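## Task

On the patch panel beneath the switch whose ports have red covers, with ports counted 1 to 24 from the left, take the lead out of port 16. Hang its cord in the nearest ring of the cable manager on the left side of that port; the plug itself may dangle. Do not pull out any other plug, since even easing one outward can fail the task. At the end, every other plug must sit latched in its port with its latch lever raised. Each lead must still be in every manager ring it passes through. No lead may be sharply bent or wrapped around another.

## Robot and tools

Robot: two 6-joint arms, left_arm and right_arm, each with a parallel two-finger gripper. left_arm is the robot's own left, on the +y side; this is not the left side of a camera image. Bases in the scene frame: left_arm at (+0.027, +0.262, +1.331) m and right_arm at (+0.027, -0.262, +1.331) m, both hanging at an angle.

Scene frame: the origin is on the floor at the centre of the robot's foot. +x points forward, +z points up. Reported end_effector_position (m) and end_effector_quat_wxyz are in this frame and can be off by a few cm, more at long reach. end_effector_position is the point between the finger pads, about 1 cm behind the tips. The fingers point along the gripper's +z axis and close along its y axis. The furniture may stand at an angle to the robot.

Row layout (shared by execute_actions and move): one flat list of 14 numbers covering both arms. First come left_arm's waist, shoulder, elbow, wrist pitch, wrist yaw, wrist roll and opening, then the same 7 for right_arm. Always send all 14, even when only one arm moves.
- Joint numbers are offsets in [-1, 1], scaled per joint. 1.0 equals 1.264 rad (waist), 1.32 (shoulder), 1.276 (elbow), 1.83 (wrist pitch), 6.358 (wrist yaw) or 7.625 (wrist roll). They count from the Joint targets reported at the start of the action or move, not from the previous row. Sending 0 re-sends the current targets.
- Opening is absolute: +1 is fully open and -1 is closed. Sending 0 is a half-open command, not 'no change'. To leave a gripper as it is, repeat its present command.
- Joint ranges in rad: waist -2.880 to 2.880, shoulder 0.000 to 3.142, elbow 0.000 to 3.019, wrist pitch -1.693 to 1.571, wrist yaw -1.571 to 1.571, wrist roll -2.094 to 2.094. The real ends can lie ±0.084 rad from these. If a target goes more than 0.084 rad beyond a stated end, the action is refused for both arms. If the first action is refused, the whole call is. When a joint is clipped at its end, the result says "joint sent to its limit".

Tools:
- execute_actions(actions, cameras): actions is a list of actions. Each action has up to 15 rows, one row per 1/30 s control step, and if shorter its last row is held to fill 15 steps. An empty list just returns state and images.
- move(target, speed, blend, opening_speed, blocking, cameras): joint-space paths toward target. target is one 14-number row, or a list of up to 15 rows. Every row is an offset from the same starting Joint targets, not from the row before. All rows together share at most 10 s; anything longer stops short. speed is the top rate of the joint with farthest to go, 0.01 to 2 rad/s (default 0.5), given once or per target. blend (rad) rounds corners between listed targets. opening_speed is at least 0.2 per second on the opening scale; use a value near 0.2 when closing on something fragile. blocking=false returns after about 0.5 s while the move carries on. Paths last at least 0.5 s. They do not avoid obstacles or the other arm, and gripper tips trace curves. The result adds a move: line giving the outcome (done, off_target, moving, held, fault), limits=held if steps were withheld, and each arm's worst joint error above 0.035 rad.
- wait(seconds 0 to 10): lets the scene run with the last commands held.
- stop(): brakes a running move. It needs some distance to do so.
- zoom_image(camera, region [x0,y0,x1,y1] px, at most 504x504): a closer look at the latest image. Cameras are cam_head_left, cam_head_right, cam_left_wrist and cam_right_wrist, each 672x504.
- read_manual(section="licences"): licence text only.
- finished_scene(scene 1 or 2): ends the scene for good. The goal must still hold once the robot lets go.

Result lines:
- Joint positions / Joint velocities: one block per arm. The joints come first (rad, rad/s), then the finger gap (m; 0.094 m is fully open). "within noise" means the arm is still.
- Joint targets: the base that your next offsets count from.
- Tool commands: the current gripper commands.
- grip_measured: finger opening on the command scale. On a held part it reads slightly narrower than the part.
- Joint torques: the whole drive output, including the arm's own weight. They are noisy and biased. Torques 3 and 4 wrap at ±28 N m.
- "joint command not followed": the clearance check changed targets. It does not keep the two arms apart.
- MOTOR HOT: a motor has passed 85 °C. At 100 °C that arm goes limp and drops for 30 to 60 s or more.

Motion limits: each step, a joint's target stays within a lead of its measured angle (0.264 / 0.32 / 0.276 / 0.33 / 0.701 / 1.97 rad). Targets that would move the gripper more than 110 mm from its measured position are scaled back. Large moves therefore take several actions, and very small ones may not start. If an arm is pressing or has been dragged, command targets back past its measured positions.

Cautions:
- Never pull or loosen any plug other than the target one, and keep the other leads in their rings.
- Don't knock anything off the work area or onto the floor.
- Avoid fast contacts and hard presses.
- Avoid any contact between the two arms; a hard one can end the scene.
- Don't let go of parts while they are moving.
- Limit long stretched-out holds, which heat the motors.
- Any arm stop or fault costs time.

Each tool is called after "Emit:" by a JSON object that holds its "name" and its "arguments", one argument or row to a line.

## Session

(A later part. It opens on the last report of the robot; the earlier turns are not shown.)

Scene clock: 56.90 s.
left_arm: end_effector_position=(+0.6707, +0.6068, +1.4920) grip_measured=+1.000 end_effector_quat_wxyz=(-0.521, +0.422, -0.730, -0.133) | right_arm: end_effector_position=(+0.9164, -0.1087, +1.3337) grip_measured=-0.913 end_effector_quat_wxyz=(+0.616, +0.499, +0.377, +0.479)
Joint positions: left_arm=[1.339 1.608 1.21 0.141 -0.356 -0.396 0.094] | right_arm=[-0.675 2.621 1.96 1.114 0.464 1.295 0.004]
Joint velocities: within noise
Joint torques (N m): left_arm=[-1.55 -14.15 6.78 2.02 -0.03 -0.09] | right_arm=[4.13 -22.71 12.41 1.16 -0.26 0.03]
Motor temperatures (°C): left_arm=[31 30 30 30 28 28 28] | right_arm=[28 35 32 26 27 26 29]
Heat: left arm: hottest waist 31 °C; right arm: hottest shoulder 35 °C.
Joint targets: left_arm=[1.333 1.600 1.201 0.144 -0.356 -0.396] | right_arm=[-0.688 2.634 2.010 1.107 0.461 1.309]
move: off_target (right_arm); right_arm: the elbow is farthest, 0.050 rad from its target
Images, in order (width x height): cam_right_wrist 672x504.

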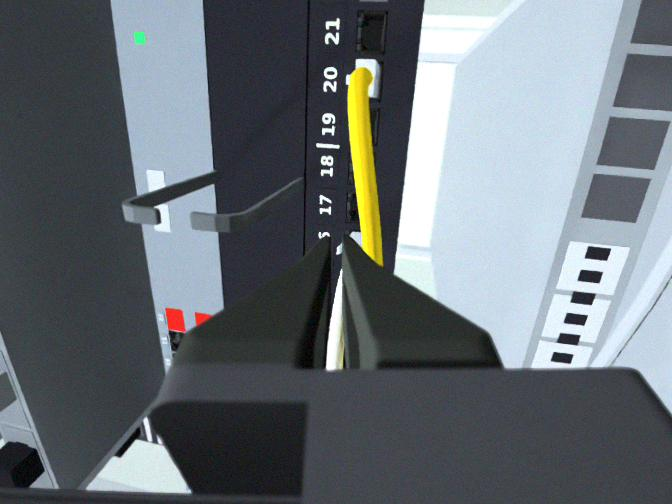

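Emit:
{"name": "move", "arguments": {
  "target": [0,0,0,0,0,0,1,0,0,0,0,0,0,-0.57],
  "opening_speed": 0.5,
  "cameras": ["cam_right_wrist"]
}}

Emit:
{"name": "zoom_image", "arguments": {
  "camera": "cam_right_wrist",
  "region": [252, 150, 476, 318]
}}

Scene clock: 58.27 s.
left_arm: end_effector_position=(+0.6707, +0.6068, +1.4920) grip_measured=+1.000 end_effector_quat_wxyz=(-0.521, +0.422, -0.730, -0.133) | right_arm: end_effector_position=(+0.9164, -0.1086, +1.3337) grip_measured=-0.573 end_effector_quat_wxyz=(+0.616, +0.499, +0.377, +0.479)
Joint positions: left_arm=[1.339 1.608 1.21 0.141 -0.356 -0.396 0.094] | right_arm=[-0.675 2.621 1.96 1.114 0.463 1.295 0.02]
Joint velocities: within noise
Joint torques (N m): left_arm=[-1.26 -14.33 6.79 1.98 0.01 -0.09] | right_arm=[3.9 -22.3 12.38 1.16 -0.27 0.04]
Motor temperatures (°C): left_arm=[31 30 30 30 28 28 28] | right_arm=[28 36 33 26 27 26 29]
Heat: left arm: hottest waist 31 °C; right arm: hottest shoulder 36 °C.
Joint targets: left_arm=[1.333 1.600 1.201 0.144 -0.356 -0.396] | right_arm=[-0.688 2.634 2.010 1.107 0.461 1.309]
move: off_target (right_arm); right_arm: the elbow is farthest, 0.050 rad from its target
Images, in order (width x height): cam_right_wrist 672x504.

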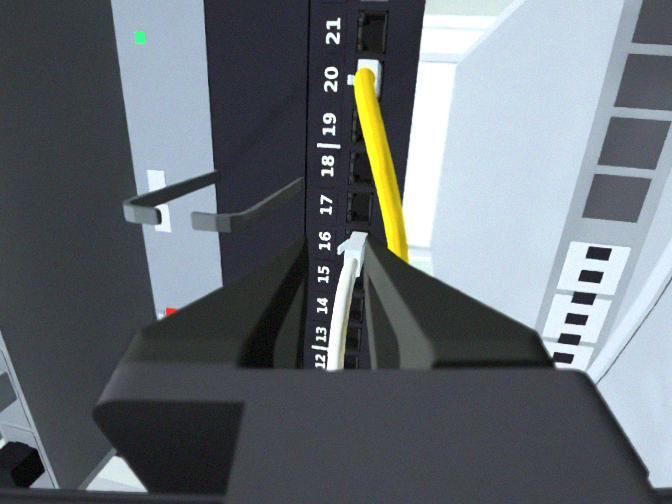

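Scaled by 2.250 from the camera's 672x504 image, which has a finer 960x720 frame.

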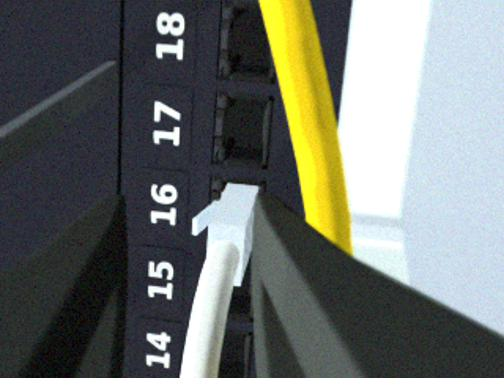

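Emit:
{"name": "move", "arguments": {
  "target": [0,0,0,0,0,0,1,0.0309,0,0,0,0,0,-0.57],
  "speed": 0.1,
  "cameras": ["cam_right_wrist"]
}}

Emit:
{"name": "zoom_image", "arguments": {
  "camera": "cam_right_wrist",
  "region": [252, 150, 476, 318]
}}

Scene clock: 60.37 s.
left_arm: end_effector_position=(+0.6707, +0.6068, +1.4920) grip_measured=+1.000 end_effector_quat_wxyz=(-0.521, +0.422, -0.730, -0.133) | right_arm: end_effector_position=(+0.9163, -0.1080, +1.3338) grip_measured=-0.572 end_effector_quat_wxyz=(+0.616, +0.499, +0.377, +0.479)
Joint positions: left_arm=[1.339 1.608 1.21 0.141 -0.356 -0.396 0.094] | right_arm=[-0.675 2.621 1.96 1.114 0.463 1.295 0.02]
Joint velocities: within noise
Joint torques (N m): left_arm=[-1.32 -14.27 6.89 2.07 -0.01 -0.06] | right_arm=[7.41 -22.18 12.41 1.16 -0.27 0.04]
Motor temperatures (°C): left_arm=[31 30 30 30 28 28 28] | right_arm=[28 36 33 26 27 26 29]
Heat: left arm: hottest waist 31 °C; right arm: hottest shoulder 36 °C.
Joint targets: left_arm=[1.333 1.600 1.201 0.144 -0.356 -0.396] | right_arm=[-0.649 2.634 2.010 1.107 0.462 1.309]
move: off_target (right_arm); right_arm: the elbow is farthest, 0.050 rad from its target
Images, in order (width x height): cam_right_wrist 672x504.

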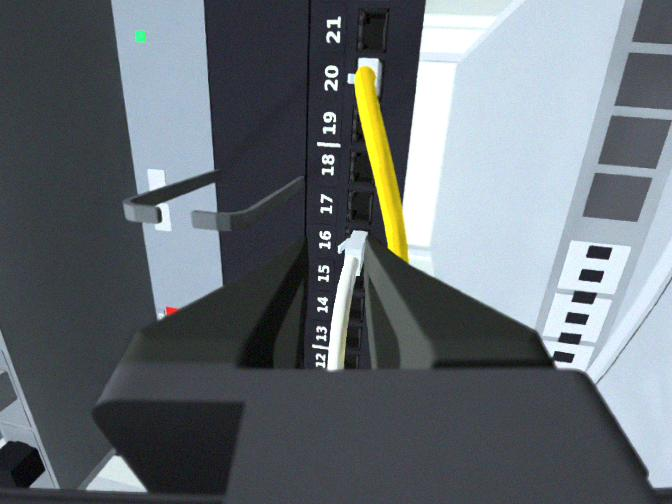

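Scaled by 2.250 from the camera's 672x504 image, which has a finer 960x720 frame.

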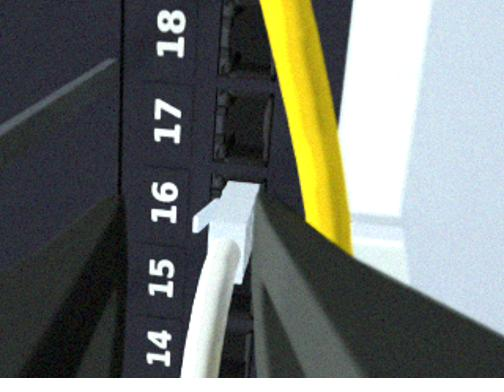

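Emit:
{"name": "move", "arguments": {
  "target": [0,0,0,0,0,0,1,0.0071,0.0019,0.0455,-0.0672,0.0021,0.0031,-0.57],
  "speed": 0.1,
  "cameras": ["cam_right_wrist"]
}}

Emit:
{"name": "zoom_image", "arguments": {
  "camera": "cam_right_wrist",
  "region": [252, 150, 476, 318]
}}

Scene clock: 62.70 s.
left_arm: end_effector_position=(+0.6707, +0.6068, +1.4920) grip_measured=+1.000 end_effector_quat_wxyz=(-0.521, +0.422, -0.730, -0.133) | right_arm: end_effector_position=(+0.9323, -0.0936, +1.3362) grip_measured=-0.572 end_effector_quat_wxyz=(+0.599, +0.511, +0.397, +0.472)
Joint positions: left_arm=[1.339 1.608 1.21 0.141 -0.356 -0.396 0.094] | right_arm=[-0.662 2.621 2.016 0.993 0.472 1.317 0.02]
Joint velocities: within noise
Joint torques (N m): left_arm=[-1.03 -14.56 6.79 1.99 -0.01 -0.06] | right_arm=[7.36 -22.53 12.94 1.16 -0.08 0.06]
Motor temperatures (°C): left_arm=[31 30 31 30 28 28 28] | right_arm=[28 37 34 26 27 26 29]
Heat: left arm: hottest waist 31 °C; right arm: hottest shoulder 37 °C.
Joint targets: left_arm=[1.333 1.600 1.201 0.144 -0.356 -0.396] | right_arm=[-0.640 2.636 2.068 0.984 0.475 1.332]
move: off_target (right_arm); right_arm: the elbow is farthest, 0.053 rad from its target
Images, in order (width x height): cam_right_wrist 672x504.

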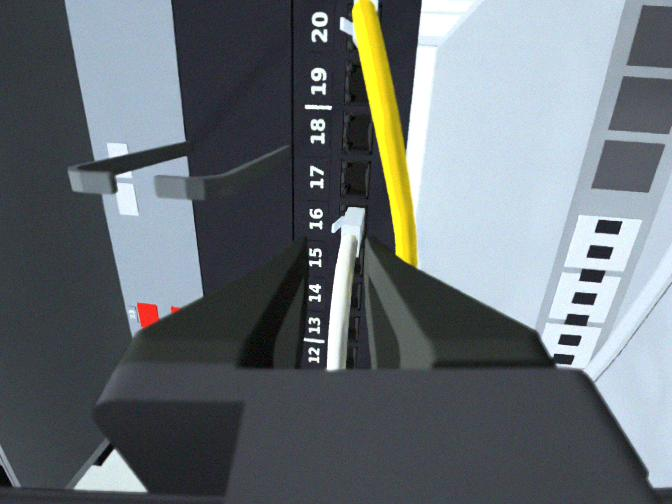

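Scaled by 2.250 from the camera's 672x504 image, which has a finer 960x720 frame.

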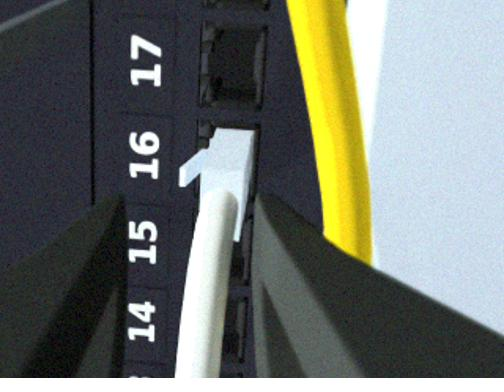

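Emit:
{"name": "move", "arguments": {
  "target": [0,0,0,0,0,0,1,-0.034,0.0038,0.0482,-0.0678,0.0025,0.0033,-0.57],
  "speed": 0.1,
  "cameras": ["cam_right_wrist"]
}}

Emit:
{"name": "zoom_image", "arguments": {
  "camera": "cam_right_wrist",
  "region": [252, 150, 476, 318]
}}

Scene clock: 65.57 s.
left_arm: end_effector_position=(+0.6707, +0.6068, +1.4920) grip_measured=+1.000 end_effector_quat_wxyz=(-0.521, +0.422, -0.730, -0.133) | right_arm: end_effector_position=(+0.9488, -0.0915, +1.3363) grip_measured=-0.572 end_effector_quat_wxyz=(+0.584, +0.529, +0.413, +0.457)
Joint positions: left_arm=[1.339 1.608 1.21 0.141 -0.356 -0.396 0.094] | right_arm=[-0.662 2.624 2.075 0.869 0.488 1.342 0.02]
Joint velocities: within noise
Joint torques (N m): left_arm=[-0.73 -14.04 6.78 2.14 0.01 -0.08] | right_arm=[3.43 -22.53 13.52 1.28 -0.02 0.06]
Motor temperatures (°C): left_arm=[31 30 31 30 28 28 28] | right_arm=[28 37 34 26 27 26 29]
Heat: left arm: hottest waist 31 °C; right arm: hottest shoulder 37 °C.
Joint targets: left_arm=[1.333 1.600 1.201 0.144 -0.356 -0.396] | right_arm=[-0.683 2.641 2.129 0.860 0.491 1.357]
move: off_target (right_arm); right_arm: the elbow is farthest, 0.054 rad from its target
Images, in order (width x height): cam_right_wrist 672x504.

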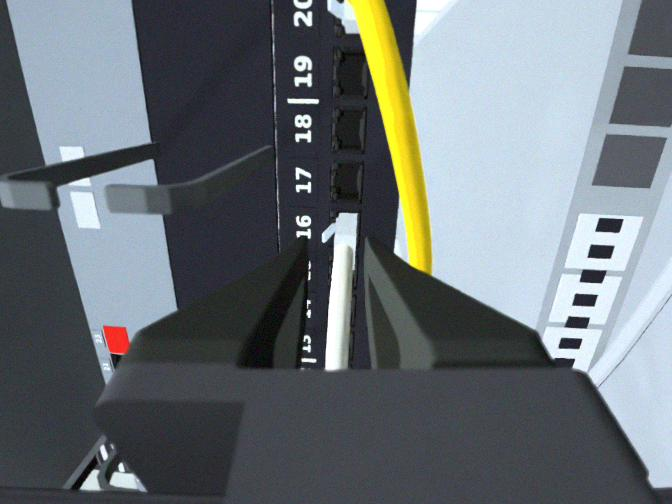

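Scaled by 2.250 from the camera's 672x504 image, which has a finer 960x720 frame.

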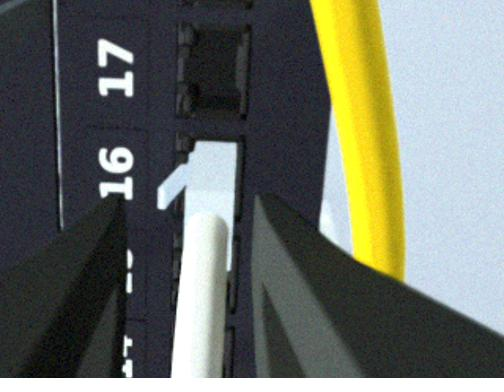

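Emit:
{"name": "move", "arguments": {
  "target": [0,0,0,0,0,0,1,-0.006,0.0258,0.0431,-0.0115,0,0,-0.57],
  "speed": 0.1,
  "cameras": ["cam_right_wrist"]
}}

Emit:
{"name": "zoom_image", "arguments": {
  "camera": "cam_right_wrist",
  "region": [252, 150, 476, 318]
}}

Scene clock: 67.60 s.
left_arm: end_effector_position=(+0.6707, +0.6068, +1.4920) grip_measured=+1.000 end_effector_quat_wxyz=(-0.521, +0.422, -0.730, -0.133) | right_arm: end_effector_position=(+0.9555, -0.0930, +1.3323) grip_measured=-0.572 end_effector_quat_wxyz=(+0.586, +0.530, +0.409, +0.456)
Joint positions: left_arm=[1.339 1.608 1.21 0.141 -0.356 -0.396 0.094] | right_arm=[-0.666 2.652 2.123 0.854 0.492 1.343 0.02]
Joint velocities: within noise
Joint torques (N m): left_arm=[-1.26 -13.98 6.6 2.19 -0.03 -0.12] | right_arm=[3.14 -22.53 14.22 0.91 -0.2 0.04]
Motor temperatures (°C): left_arm=[31 30 31 30 28 28 28] | right_arm=[28 37 35 26 27 26 29]
Heat: left arm: hottest waist 31 °C; right arm: hottest shoulder 37 °C.
Joint targets: left_arm=[1.333 1.600 1.201 0.144 -0.356 -0.396] | right_arm=[-0.691 2.676 2.185 0.839 0.491 1.357]
move: off_target (right_arm); right_arm: the elbow is farthest, 0.061 rad from its target
Images, in order (width x height): cam_right_wrist 672x504.

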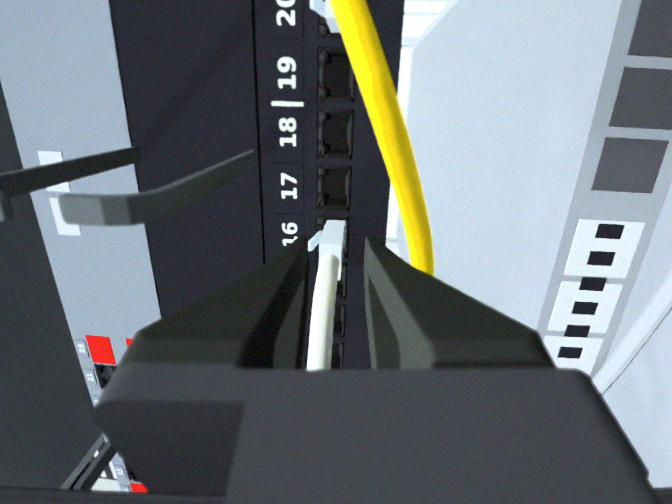

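Scaled by 2.250 from the camera's 672x504 image, which has a finer 960x720 frame.

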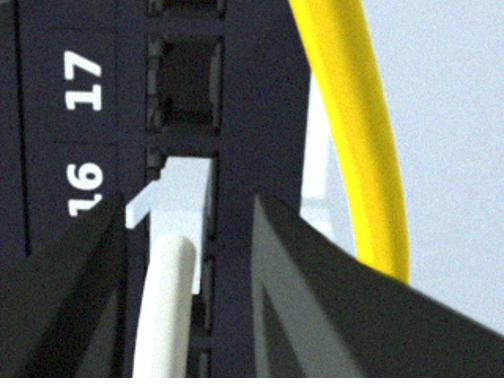

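Emit:
{"name": "move", "arguments": {
  "target": [0,0,0,0,0,0,1,-0.0024,-0.0045,0.001,0.001,0,0,-0.57],
  "speed": 0.1,
  "cameras": []
}}

Scene clock: 68.53 s.
left_arm: end_effector_position=(+0.6707, +0.6068, +1.4920) grip_measured=+1.000 end_effector_quat_wxyz=(-0.521, +0.422, -0.730, -0.133) | right_arm: end_effector_position=(+0.9556, -0.0931, +1.3325) grip_measured=-0.572 end_effector_quat_wxyz=(+0.586, +0.530, +0.409, +0.456)
Joint positions: left_arm=[1.339 1.608 1.21 0.141 -0.356 -0.396 0.094] | right_arm=[-0.666 2.652 2.123 0.854 0.492 1.343 0.02]
Joint velocities: within noise
Joint torques (N m): left_arm=[-1.67 -14.04 6.8 2 -0.03 -0.1] | right_arm=[2.78 -22.77 14.3 1.01 -0.21 0.04]
Motor temperatures (°C): left_arm=[31 31 31 30 28 28 28] | right_arm=[28 37 35 26 27 26 29]
Heat: left arm: hottest waist 31 °C; right arm: hottest shoulder 37 °C.
Joint targets: left_arm=[1.333 1.600 1.201 0.144 -0.356 -0.396] | right_arm=[-0.694 2.670 2.186 0.840 0.491 1.357]
move: off_target (right_arm); right_arm: the elbow is farthest, 0.063 rad from its target
No camera images: "cameras" was empty.

Emit:
{"name": "move", "arguments": {
  "target": [0,0,0,0,0,0,1,-0.002,0,0.0065,0.004,0,0,-0.57],
  "speed": 0.1,
  "cameras": ["cam_right_wrist"]
}}

Emit:
{"name": "zoom_image", "arguments": {
  "camera": "cam_right_wrist",
  "region": [252, 150, 476, 318]
}}

Scene clock: 69.40 s.
left_arm: end_effector_position=(+0.6707, +0.6068, +1.4920) grip_measured=+1.000 end_effector_quat_wxyz=(-0.521, +0.422, -0.730, -0.133) | right_arm: end_effector_position=(+0.9557, -0.0933, +1.3330) grip_measured=-0.572 end_effector_quat_wxyz=(+0.587, +0.530, +0.408, +0.456)
Joint positions: left_arm=[1.339 1.608 1.21 0.141 -0.356 -0.396 0.094] | right_arm=[-0.666 2.652 2.124 0.854 0.493 1.343 0.02]
Joint velocities: within noise
Joint torques (N m): left_arm=[-1.14 -14.1 6.75 1.98 -0.02 -0.07] | right_arm=[2.78 -22.71 14.95 1.36 -0.23 0.04]
Motor temperatures (°C): left_arm=[31 31 31 30 28 28 28] | right_arm=[28 37 35 26 27 26 29]
Heat: left arm: hottest waist 31 °C; right arm: hottest shoulder 37 °C.
Joint targets: left_arm=[1.333 1.600 1.201 0.144 -0.356 -0.396] | right_arm=[-0.696 2.670 2.194 0.848 0.491 1.357]
move: off_target (right_arm); right_arm: the elbow is farthest, 0.070 rad from its target
Images, in order (width x height): cam_right_wrist 672x504.

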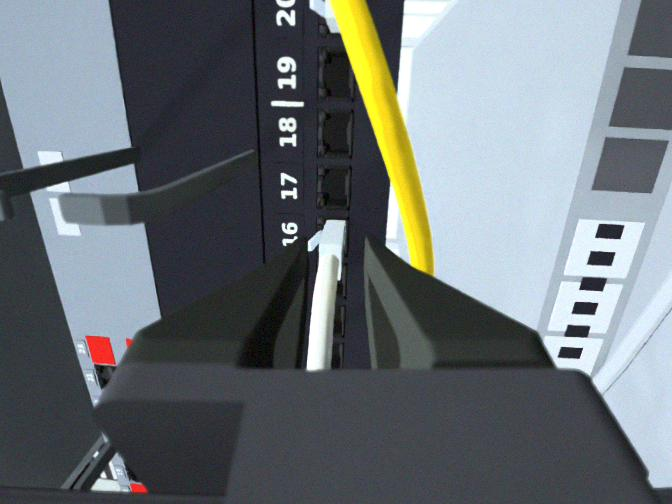

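Scaled by 2.250 from the camera's 672x504 image, which has a finer 960x720 frame.

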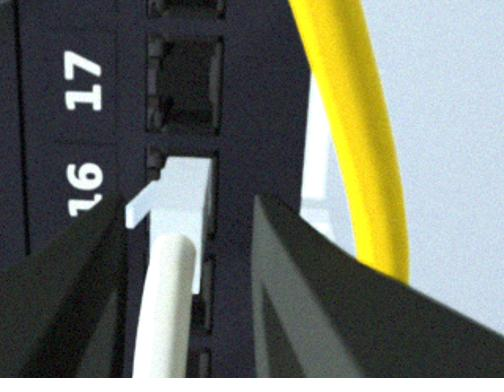

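Emit:
{"name": "move", "arguments": {
  "target": [0,0,0,0,0,0,1,-0.002,-0.010,0.003,0.001,0,0,-0.57],
  "speed": 0.1,
  "cameras": ["cam_right_wrist"]
}}

Scene clock: 70.27 s.
left_arm: end_effector_position=(+0.6707, +0.6068, +1.4920) grip_measured=+1.000 end_effector_quat_wxyz=(-0.521, +0.422, -0.730, -0.133) | right_arm: end_effector_position=(+0.9559, -0.0934, +1.3334) grip_measured=-0.572 end_effector_quat_wxyz=(+0.587, +0.530, +0.408, +0.456)
Joint positions: left_arm=[1.339 1.608 1.21 0.141 -0.356 -0.396 0.094] | right_arm=[-0.666 2.652 2.125 0.854 0.494 1.343 0.02]
Joint velocities: within noise
Joint torques (N m): left_arm=[-1.44 -14.56 6.78 1.96 -0.01 -0.1] | right_arm=[2.55 -23.94 15.28 1.35 -0.28 0.06]
Motor temperatures (°C): left_arm=[31 31 31 30 28 28 28] | right_arm=[28 37 35 26 27 26 29]
Heat: left arm: hottest waist 31 °C; right arm: hottest shoulder 37 °C.
Joint targets: left_arm=[1.333 1.600 1.201 0.144 -0.356 -0.396] | right_arm=[-0.699 2.656 2.198 0.850 0.491 1.357]
move: off_target (right_arm); right_arm: the elbow is farthest, 0.073 rad from its target
Images, in order (width x height): cam_right_wrist 672x504.

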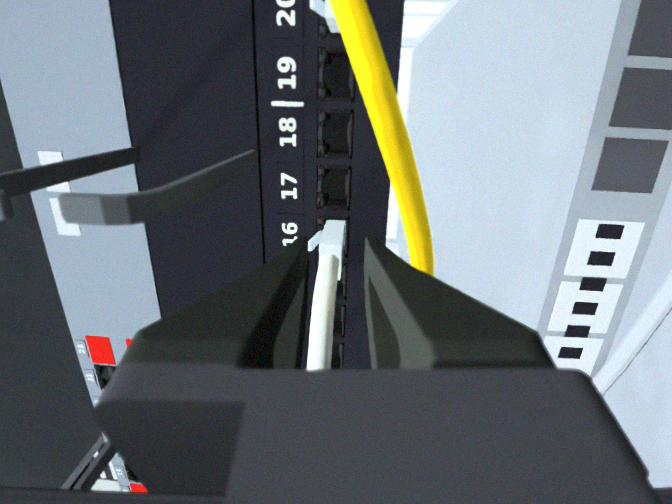

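Emit:
{"name": "move", "arguments": {
  "target": [0,0,0,0,0,0,1,0,-0.004,0,0,0,0,-0.70],
  "speed": 0.1,
  "opening_speed": 0.3,
  "cameras": ["cam_right_wrist"]
}}

Emit:
{"name": "zoom_image", "arguments": {
  "camera": "cam_right_wrist",
  "region": [252, 180, 420, 306]
}}

Scene clock: 71.47 s.
left_arm: end_effector_position=(+0.6707, +0.6068, +1.4920) grip_measured=+1.000 end_effector_quat_wxyz=(-0.521, +0.422, -0.730, -0.133) | right_arm: end_effector_position=(+0.9559, -0.0935, +1.3336) grip_measured=-0.697 end_effector_quat_wxyz=(+0.587, +0.530, +0.408, +0.456)
Joint positions: left_arm=[1.339 1.608 1.21 0.141 -0.356 -0.396 0.094] | right_arm=[-0.666 2.652 2.125 0.854 0.494 1.343 0.014]
Joint velocities: within noise
Joint torques (N m): left_arm=[-1.2 -14.27 6.87 1.92 0.04 -0.1] | right_arm=[2.37 -24.47 15.19 1.4 -0.27 0.05]
Motor temperatures (°C): left_arm=[31 31 31 30 28 28 28] | right_arm=[28 37 35 26 27 26 29]
Heat: left arm: hottest waist 31 °C; right arm: hottest shoulder 37 °C.
Joint targets: left_arm=[1.333 1.600 1.201 0.144 -0.356 -0.396] | right_arm=[-0.699 2.651 2.198 0.850 0.491 1.357]
move: off_target (right_arm); right_arm: the elbow is farthest, 0.073 rad from its target
Images, in order (width x height): cam_right_wrist 672x504.

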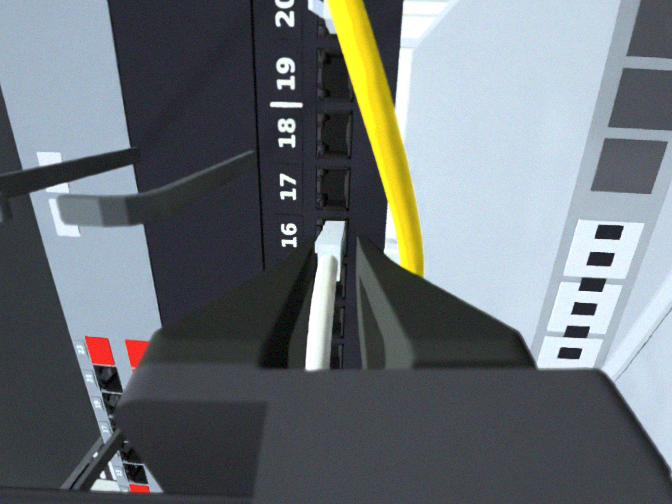

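Scaled by 3.000 from the camera's 672x504 image, which has a finer 960x720 frame.

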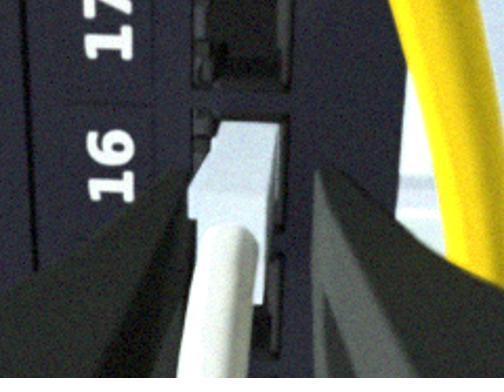

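Emit:
{"name": "move", "arguments": {
  "target": [0,0,0,0,0,0,1,0,-0.004,0.002,0,0,0,-0.86],
  "speed": 0.1,
  "opening_speed": 0.2,
  "cameras": ["cam_right_wrist"]
}}

Emit:
{"name": "zoom_image", "arguments": {
  "camera": "cam_right_wrist",
  "region": [252, 180, 420, 306]
}}

Scene clock: 72.80 s.
left_arm: end_effector_position=(+0.6707, +0.6068, +1.4920) grip_measured=+1.000 end_effector_quat_wxyz=(-0.521, +0.422, -0.730, -0.133) | right_arm: end_effector_position=(+0.9562, -0.0938, +1.3343) grip_measured=-0.852 end_effector_quat_wxyz=(+0.587, +0.531, +0.407, +0.456)
Joint positions: left_arm=[1.339 1.608 1.21 0.141 -0.356 -0.396 0.094] | right_arm=[-0.666 2.652 2.127 0.854 0.496 1.343 0.007]
Joint velocities: within noise
Joint torques (N m): left_arm=[-1.03 -14.15 6.78 1.95 0.05 -0.09] | right_arm=[2.73 -24.88 15.32 1.33 -0.37 0.06]
Motor temperatures (°C): left_arm=[31 31 31 30 28 28 28] | right_arm=[28 37 36 26 27 26 29]
Heat: left arm: hottest waist 31 °C; right arm: hottest shoulder 37 °C.
Joint targets: left_arm=[1.333 1.600 1.201 0.144 -0.356 -0.396] | right_arm=[-0.699 2.646 2.201 0.850 0.491 1.357]
move: off_target (right_arm); right_arm: the elbow is farthest, 0.074 rad from its target
Images, in order (width x height): cam_right_wrist 672x504.

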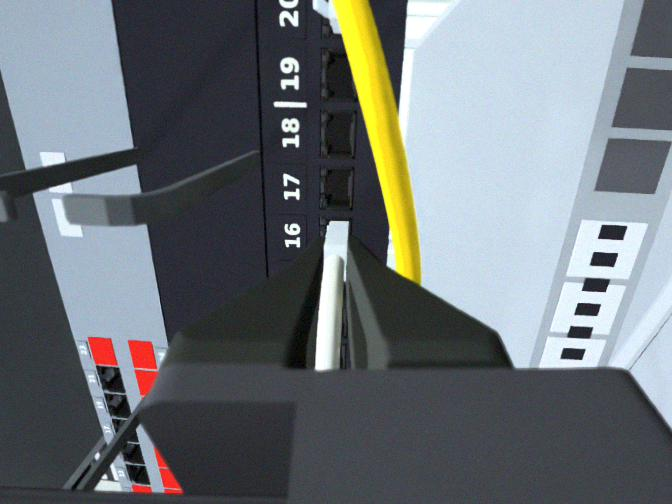

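Scaled by 3.000 from the camera's 672x504 image, which has a finer 960x720 frame.

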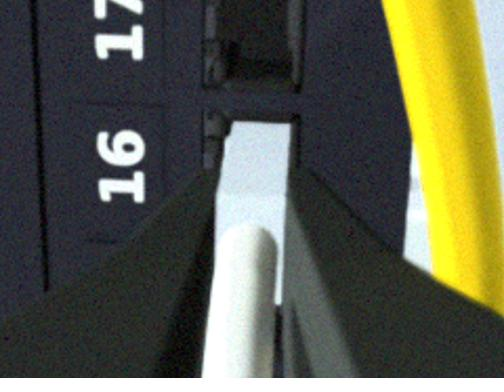

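Emit:
{"name": "move", "arguments": {
  "target": [0,0,0,0,0,0,1,0,0,0,0,0,0,-1],
  "opening_speed": 0.3,
  "cameras": []
}}

Emit:
{"name": "move", "arguments": {
  "target": [0,0,0,0,0,0,1,0.0506,-0.0856,-0.1822,0.071,0.0031,0,-1],
  "speed": 0.12,
  "cameras": ["cam_right_wrist"]
}}

Emit:
{"name": "zoom_image", "arguments": {
  "camera": "cam_right_wrist",
  "region": [220, 150, 444, 318]
}}

Scene clock: 75.30 s.
left_arm: end_effector_position=(+0.6707, +0.6068, +1.4920) grip_measured=+1.000 end_effector_quat_wxyz=(-0.521, +0.422, -0.730, -0.133) | right_arm: end_effector_position=(+0.9562, -0.0938, +1.3343) grip_measured=-0.884 end_effector_quat_wxyz=(+0.587, +0.531, +0.407, +0.456)
Joint positions: left_arm=[1.339 1.608 1.21 0.141 -0.356 -0.396 0.094] | right_arm=[-0.666 2.652 2.127 0.854 0.496 1.343 0.005]
Joint velocities: within noise
Joint torques (N m): left_arm=[-1.26 -14.27 6.9 1.95 -0.03 -0.09] | right_arm=[2.43 -24.76 15.35 1.33 -0.37 0.03]
Motor temperatures (°C): left_arm=[31 31 31 30 28 28 28] | right_arm=[28 37 37 26 27 26 29]
Heat: left arm: hottest waist 31 °C; right arm: hottest shoulder 37 °C.
Joint targets: left_arm=[1.333 1.600 1.201 0.144 -0.356 -0.396] | right_arm=[-0.699 2.646 2.201 0.850 0.491 1.357]
move: off_target (right_arm); right_arm: the elbow is farthest, 0.074 rad from its target
No camera images: "cameras" was empty.

Scene clock: 77.70 s.
left_arm: end_effector_position=(+0.6707, +0.6068, +1.4920) grip_measured=+1.000 end_effector_quat_wxyz=(-0.521, +0.422, -0.730, -0.133) | right_arm: end_effector_position=(+0.9280, -0.0960, +1.3460) grip_measured=-0.885 end_effector_quat_wxyz=(+0.591, +0.530, +0.395, +0.463)
Joint positions: left_arm=[1.339 1.608 1.21 0.141 -0.356 -0.396 0.094] | right_arm=[-0.656 2.574 1.969 0.96 0.508 1.343 0.005]
Joint velocities: within noise
Joint torques (N m): left_arm=[-1.38 -14.15 6.76 2.09 -0.03 -0.11] | right_arm=[7.24 -26.99 8.34 2.32 -0.08 0.05]
Motor temperatures (°C): left_arm=[31 31 31 30 28 28 28] | right_arm=[28 37 37 26 27 26 30]
Heat: left arm: hottest waist 31 °C; right arm: hottest shoulder 37 °C.
Joint targets: left_arm=[1.333 1.600 1.201 0.144 -0.356 -0.396] | right_arm=[-0.635 2.533 1.968 0.980 0.511 1.357]
move: off_target (right_arm); right_arm: the shoulder is farthest, 0.041 rad from its target
Images, in order (width x height): cam_right_wrist 672x504.

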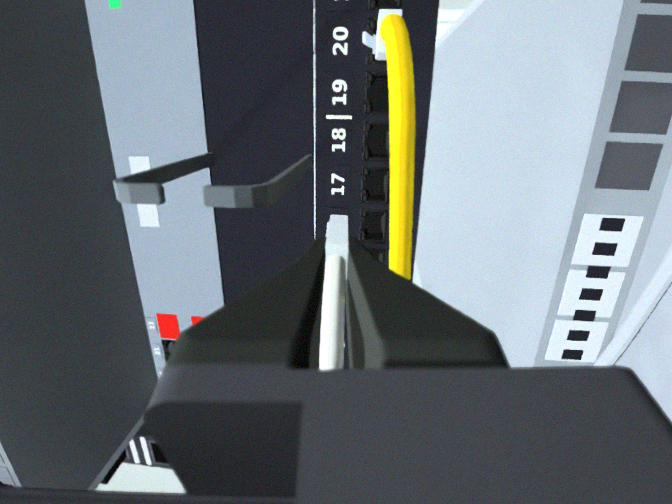

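Scaled by 2.250 from the camera's 672x504 image, which has a finer 960x720 frame.

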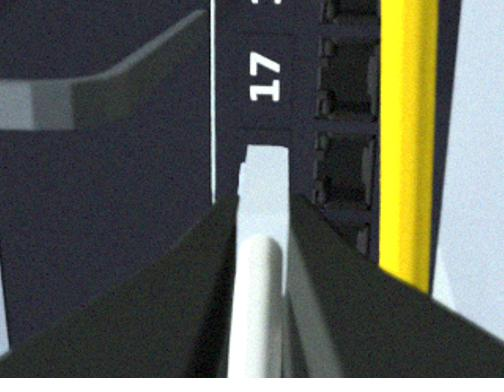

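Emit:
{"name": "move", "arguments": {
  "target": [0,0,0,0,0,0,1,0.0253,-0.1121,-0.2629,0.0863,0.0037,-0.0024,-1],
  "speed": 0.15
}}

Emit:
{"name": "zoom_image", "arguments": {
  "camera": "cam_head_left",
  "region": [240, 230, 440, 360]
}}

Emit:
{"name": "zoom_image", "arguments": {
  "camera": "cam_head_right",
  "region": [200, 230, 400, 360]
}}

Scene clock: 81.27 s.
left_arm: end_effector_position=(+0.6707, +0.6068, +1.4920) grip_measured=+1.000 end_effector_quat_wxyz=(-0.521, +0.422, -0.730, -0.133) | right_arm: end_effector_position=(+0.8553, -0.0883, +1.3529) grip_measured=-0.885 end_effector_quat_wxyz=(+0.581, +0.532, +0.406, +0.464)
Joint positions: left_arm=[1.339 1.608 1.21 0.141 -0.356 -0.396 0.094] | right_arm=[-0.618 2.421 1.636 1.118 0.529 1.343 0.005]
Joint velocities: within noise
Joint torques (N m): left_arm=[-1.26 -14.39 6.79 2.02 0 -0.11] | right_arm=[6.24 -24.53 6.89 2.36 0.03 -0.19]
Motor temperatures (°C): left_arm=[31 31 31 30 28 28 28] | right_arm=[28 38 37 26 27 26 30]
Heat: left arm: hottest waist 31 °C; right arm: hottest shoulder 38 °C.
Joint targets: left_arm=[1.333 1.600 1.201 0.144 -0.356 -0.396] | right_arm=[-0.603 2.385 1.632 1.138 0.534 1.339]
move: off_target (right_arm); right_arm: the shoulder is farthest, 0.036 rad from its target

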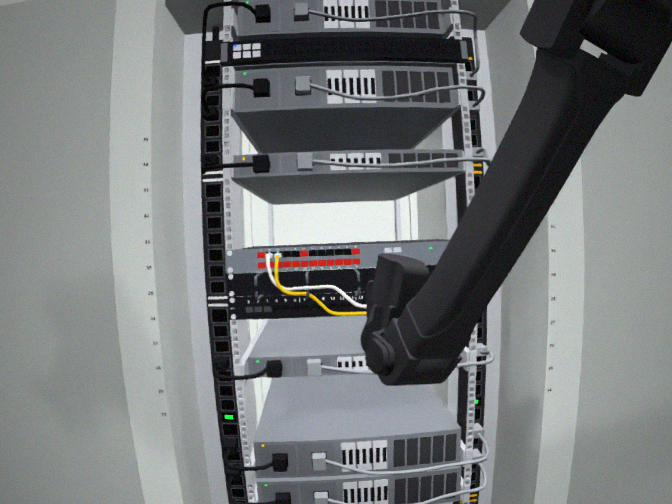

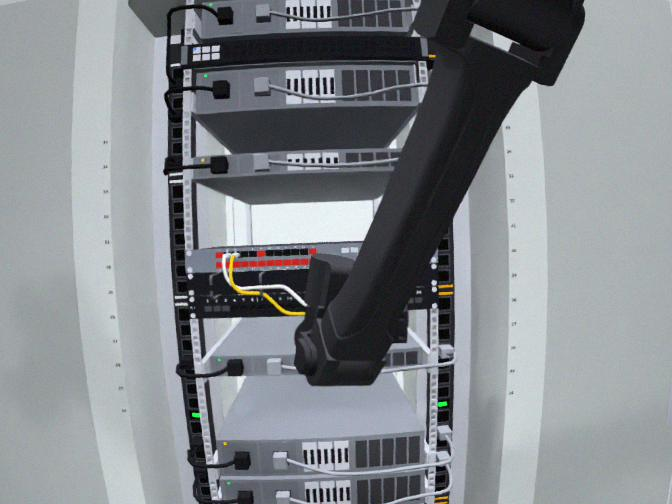

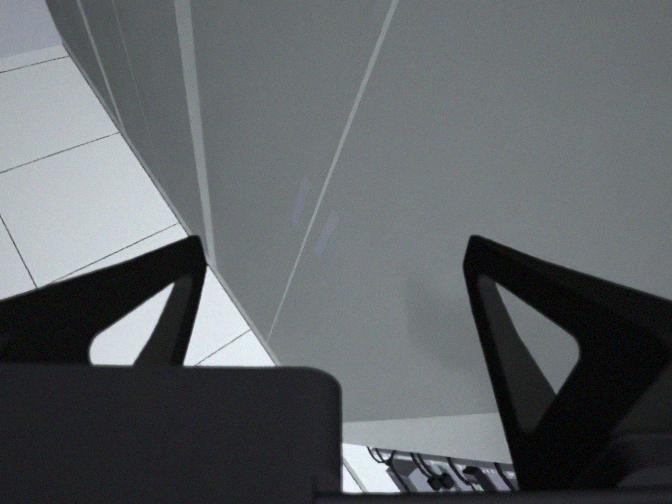

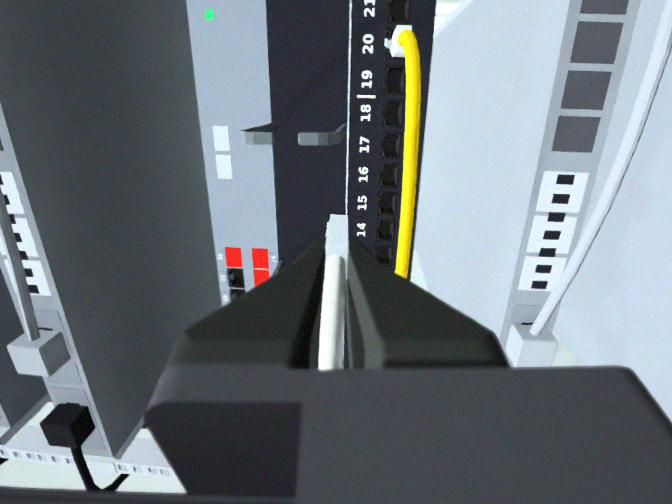

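Scaled by 2.520 from the camera's 672x504 image, which has a finer 960x720 frame.

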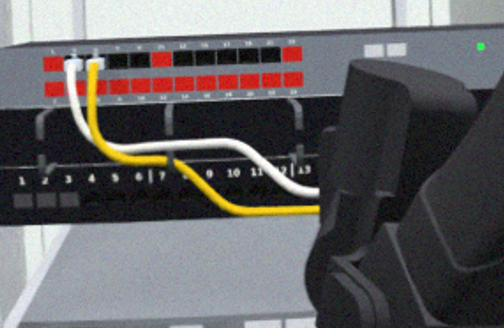

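Scaled by 2.520 from the camera's 672x504 image, which has a finer 960x720 frame.

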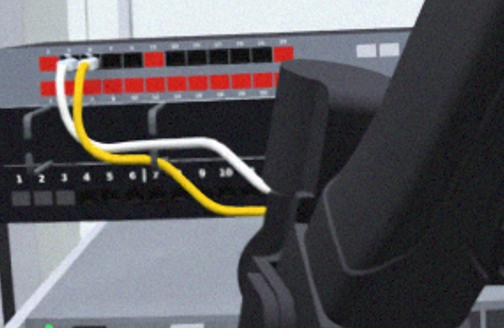

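Emit:
{"name": "zoom_image", "arguments": {
  "camera": "cam_head_left",
  "region": [290, 260, 370, 320]
}}

Emit:
{"name": "zoom_image", "arguments": {
  "camera": "cam_head_right",
  "region": [240, 260, 320, 320]
}}

Scaled by 6.300 from the camera's 672x504 image, which has a finer 960x720 frame.

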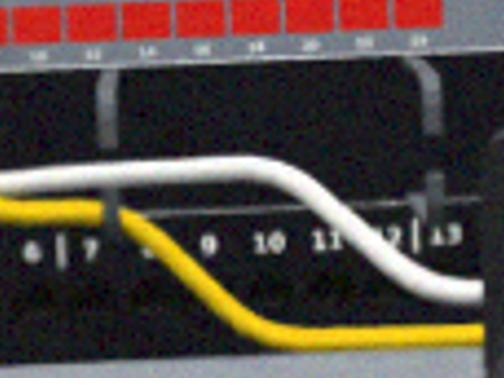

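Scaled by 6.300 from the camera's 672x504 image, which has a finer 960x720 frame.

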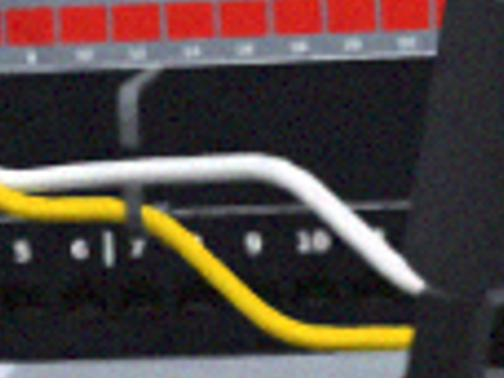

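Emit:
{"name": "move", "arguments": {
  "target": [-0.4573,0.3671,-0.1106,0.5689,0.0282,-0.1343,1,0,0,0,0,0,0,-1],
  "speed": 0.5
}}

Emit:
{"name": "zoom_image", "arguments": {
  "camera": "cam_left_wrist",
  "region": [150, 60, 486, 312]
}}

Scene clock: 85.77 s.
left_arm: end_effector_position=(+0.7429, +0.1698, +1.3790) grip_measured=+1.000 end_effector_quat_wxyz=(+0.504, -0.497, +0.503, -0.496) | right_arm: end_effector_position=(+0.8551, -0.0884, +1.3527) grip_measured=-0.885 end_effector_quat_wxyz=(+0.581, +0.532, +0.406, +0.464)
Joint positions: left_arm=[0.753 2.065 1.064 1.163 -0.179 -1.412 0.094] | right_arm=[-0.618 2.421 1.636 1.118 0.53 1.343 0.005]
Joint velocities: within noise
Joint torques (N m): left_arm=[-2.84 -12.86 3.84 2.82 0.37 -0.09] | right_arm=[6.42 -24.47 6.98 2.32 0.03 -0.17]
Motor temperatures (°C): left_arm=[31 31 31 30 28 28 28] | right_arm=[28 39 36 26 27 26 30]
Heat: left arm: hottest waist 31 °C; right arm: hottest shoulder 39 °C.
Joint targets: left_arm=[0.756 2.084 1.060 1.185 -0.177 -1.420] | right_arm=[-0.603 2.385 1.633 1.137 0.534 1.339]
move: off_target (right_arm); right_arm: the shoulder is farthest, 0.036 rad from its target

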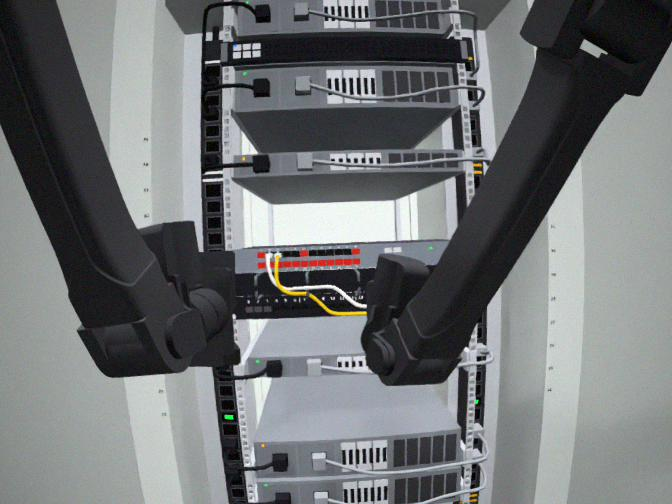

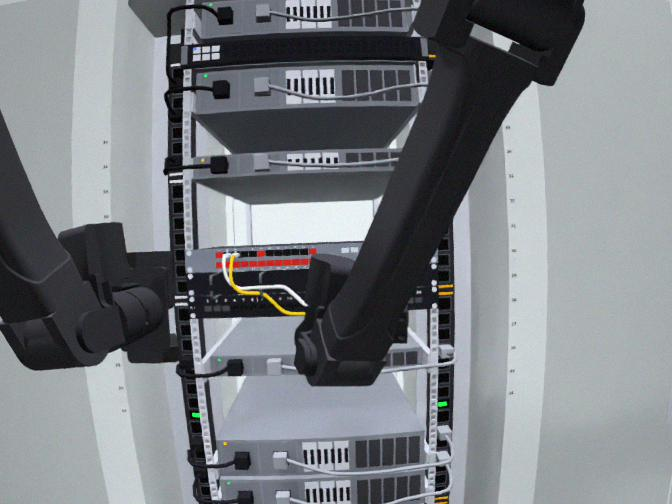

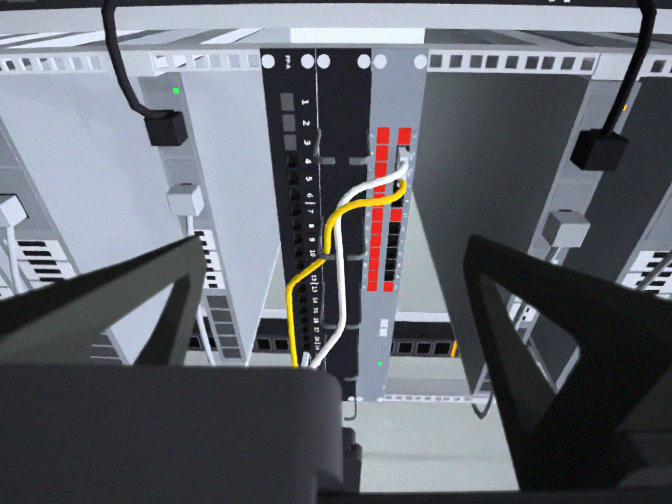

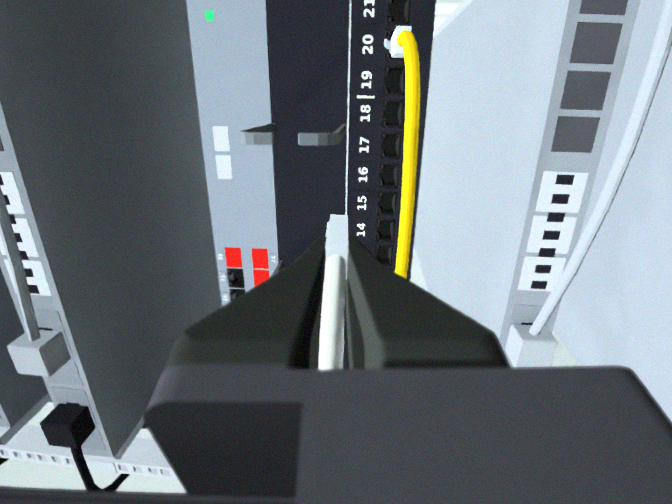

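Scaled by 1.500 from the camera's 672x504 image, which has a finer 960x720 frame.

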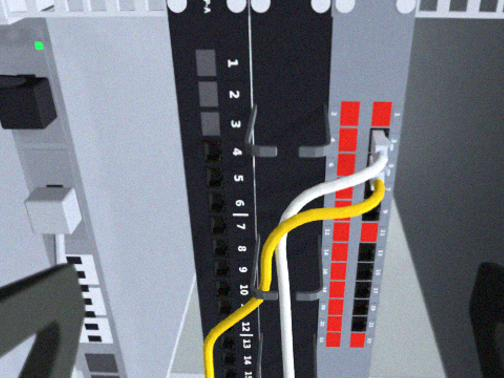

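Emit:
{"name": "zoom_image", "arguments": {
  "camera": "cam_left_wrist",
  "region": [290, 200, 402, 284]
}}

Emit:
{"name": "zoom_image", "arguments": {
  "camera": "cam_left_wrist",
  "region": [270, 280, 382, 364]
}}

Scaled by 4.500 from the camera's 672x504 image, which has a finer 960x720 frame.

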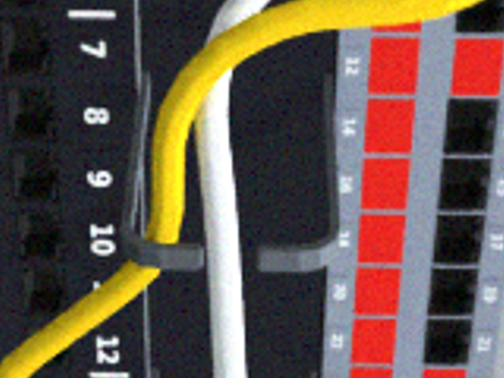

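Scaled by 4.500 from the camera's 672x504 image, which has a finer 960x720 frame.

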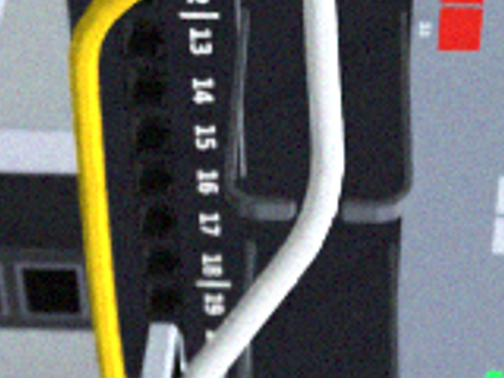

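Emit:
{"name": "move", "arguments": {
  "target": [-0.0688,0.031,0.1763,-0.0992,-0.0134,0.2066,-0.3,0,0,0,0,0,0,-1],
  "speed": 0.6,
  "cameras": ["cam_head_left","cam_left_wrist"]
}}

Emit:
{"name": "zoom_image", "arguments": {
  "camera": "cam_left_wrist",
  "region": [300, 50, 636, 302]
}}

Scene clock: 90.37 s.
left_arm: end_effector_position=(+0.7913, +0.1181, +1.4054) grip_measured=-0.297 end_effector_quat_wxyz=(+0.708, -0.005, +0.706, -0.002) | right_arm: end_effector_position=(+0.8551, -0.0884, +1.3528) grip_measured=-0.885 end_effector_quat_wxyz=(+0.581, +0.532, +0.406, +0.464)
Joint positions: left_arm=[0.676 2.098 1.247 1.018 -0.259 0.148 0.033] | right_arm=[-0.618 2.421 1.636 1.119 0.53 1.343 0.005]
Joint velocities: within noise
Joint torques (N m): left_arm=[-4.01 -13.74 7.77 1.46 0.11 -0.01] | right_arm=[6.12 -24.7 6.97 2.28 0.03 -0.17]
Motor temperatures (°C): left_arm=[31 31 31 30 28 28 28] | right_arm=[28 40 36 26 27 26 30]
Heat: left arm: hottest waist 31 °C; right arm: hottest shoulder 40 °C.
Joint targets: left_arm=[0.668 2.126 1.285 1.003 -0.262 0.156] | right_arm=[-0.603 2.385 1.633 1.138 0.534 1.339]
move: off_target (left_arm, right_arm); left_arm: the elbow is farthest, 0.038 rad from its target; right_arm: the shoulder is farthest, 0.036 rad from its target
Images, in order (width x height): cam_head_left 672x504, cam_left_wrist 672x504.

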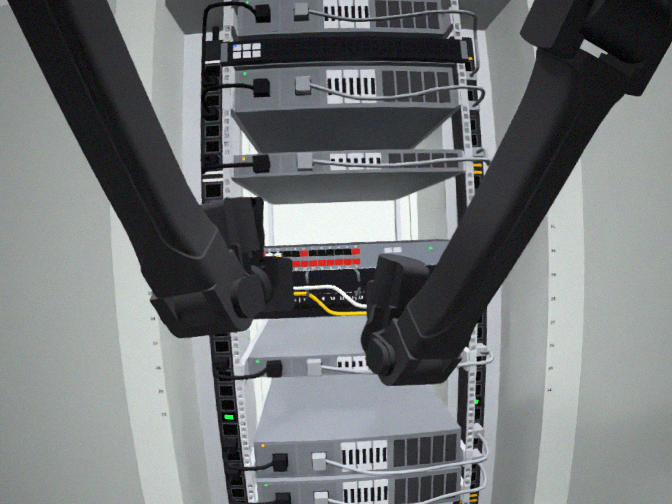

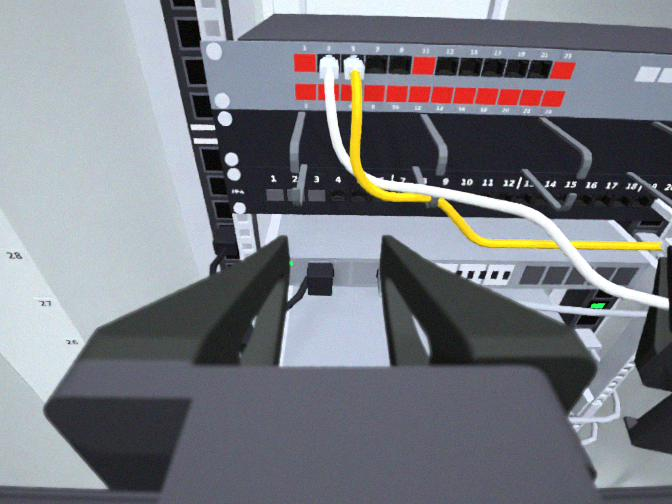

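Scaled by 1.500 from the camera's 672x504 image, which has a finer 960x720 frame.

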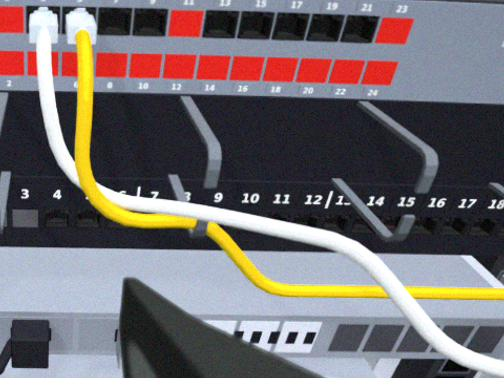

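Emit:
{"name": "zoom_image", "arguments": {
  "camera": "cam_left_wrist",
  "region": [400, 160, 472, 214]
}}

Scaled by 7.000 from the camera's 672x504 image, which has a finer 960x720 frame.

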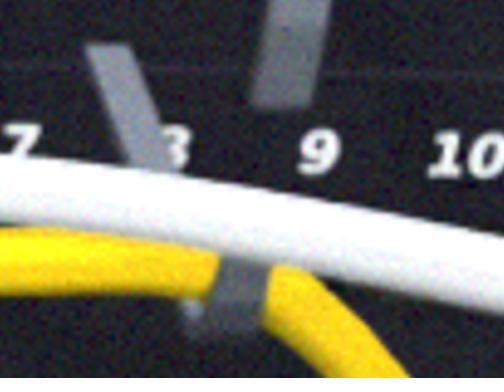

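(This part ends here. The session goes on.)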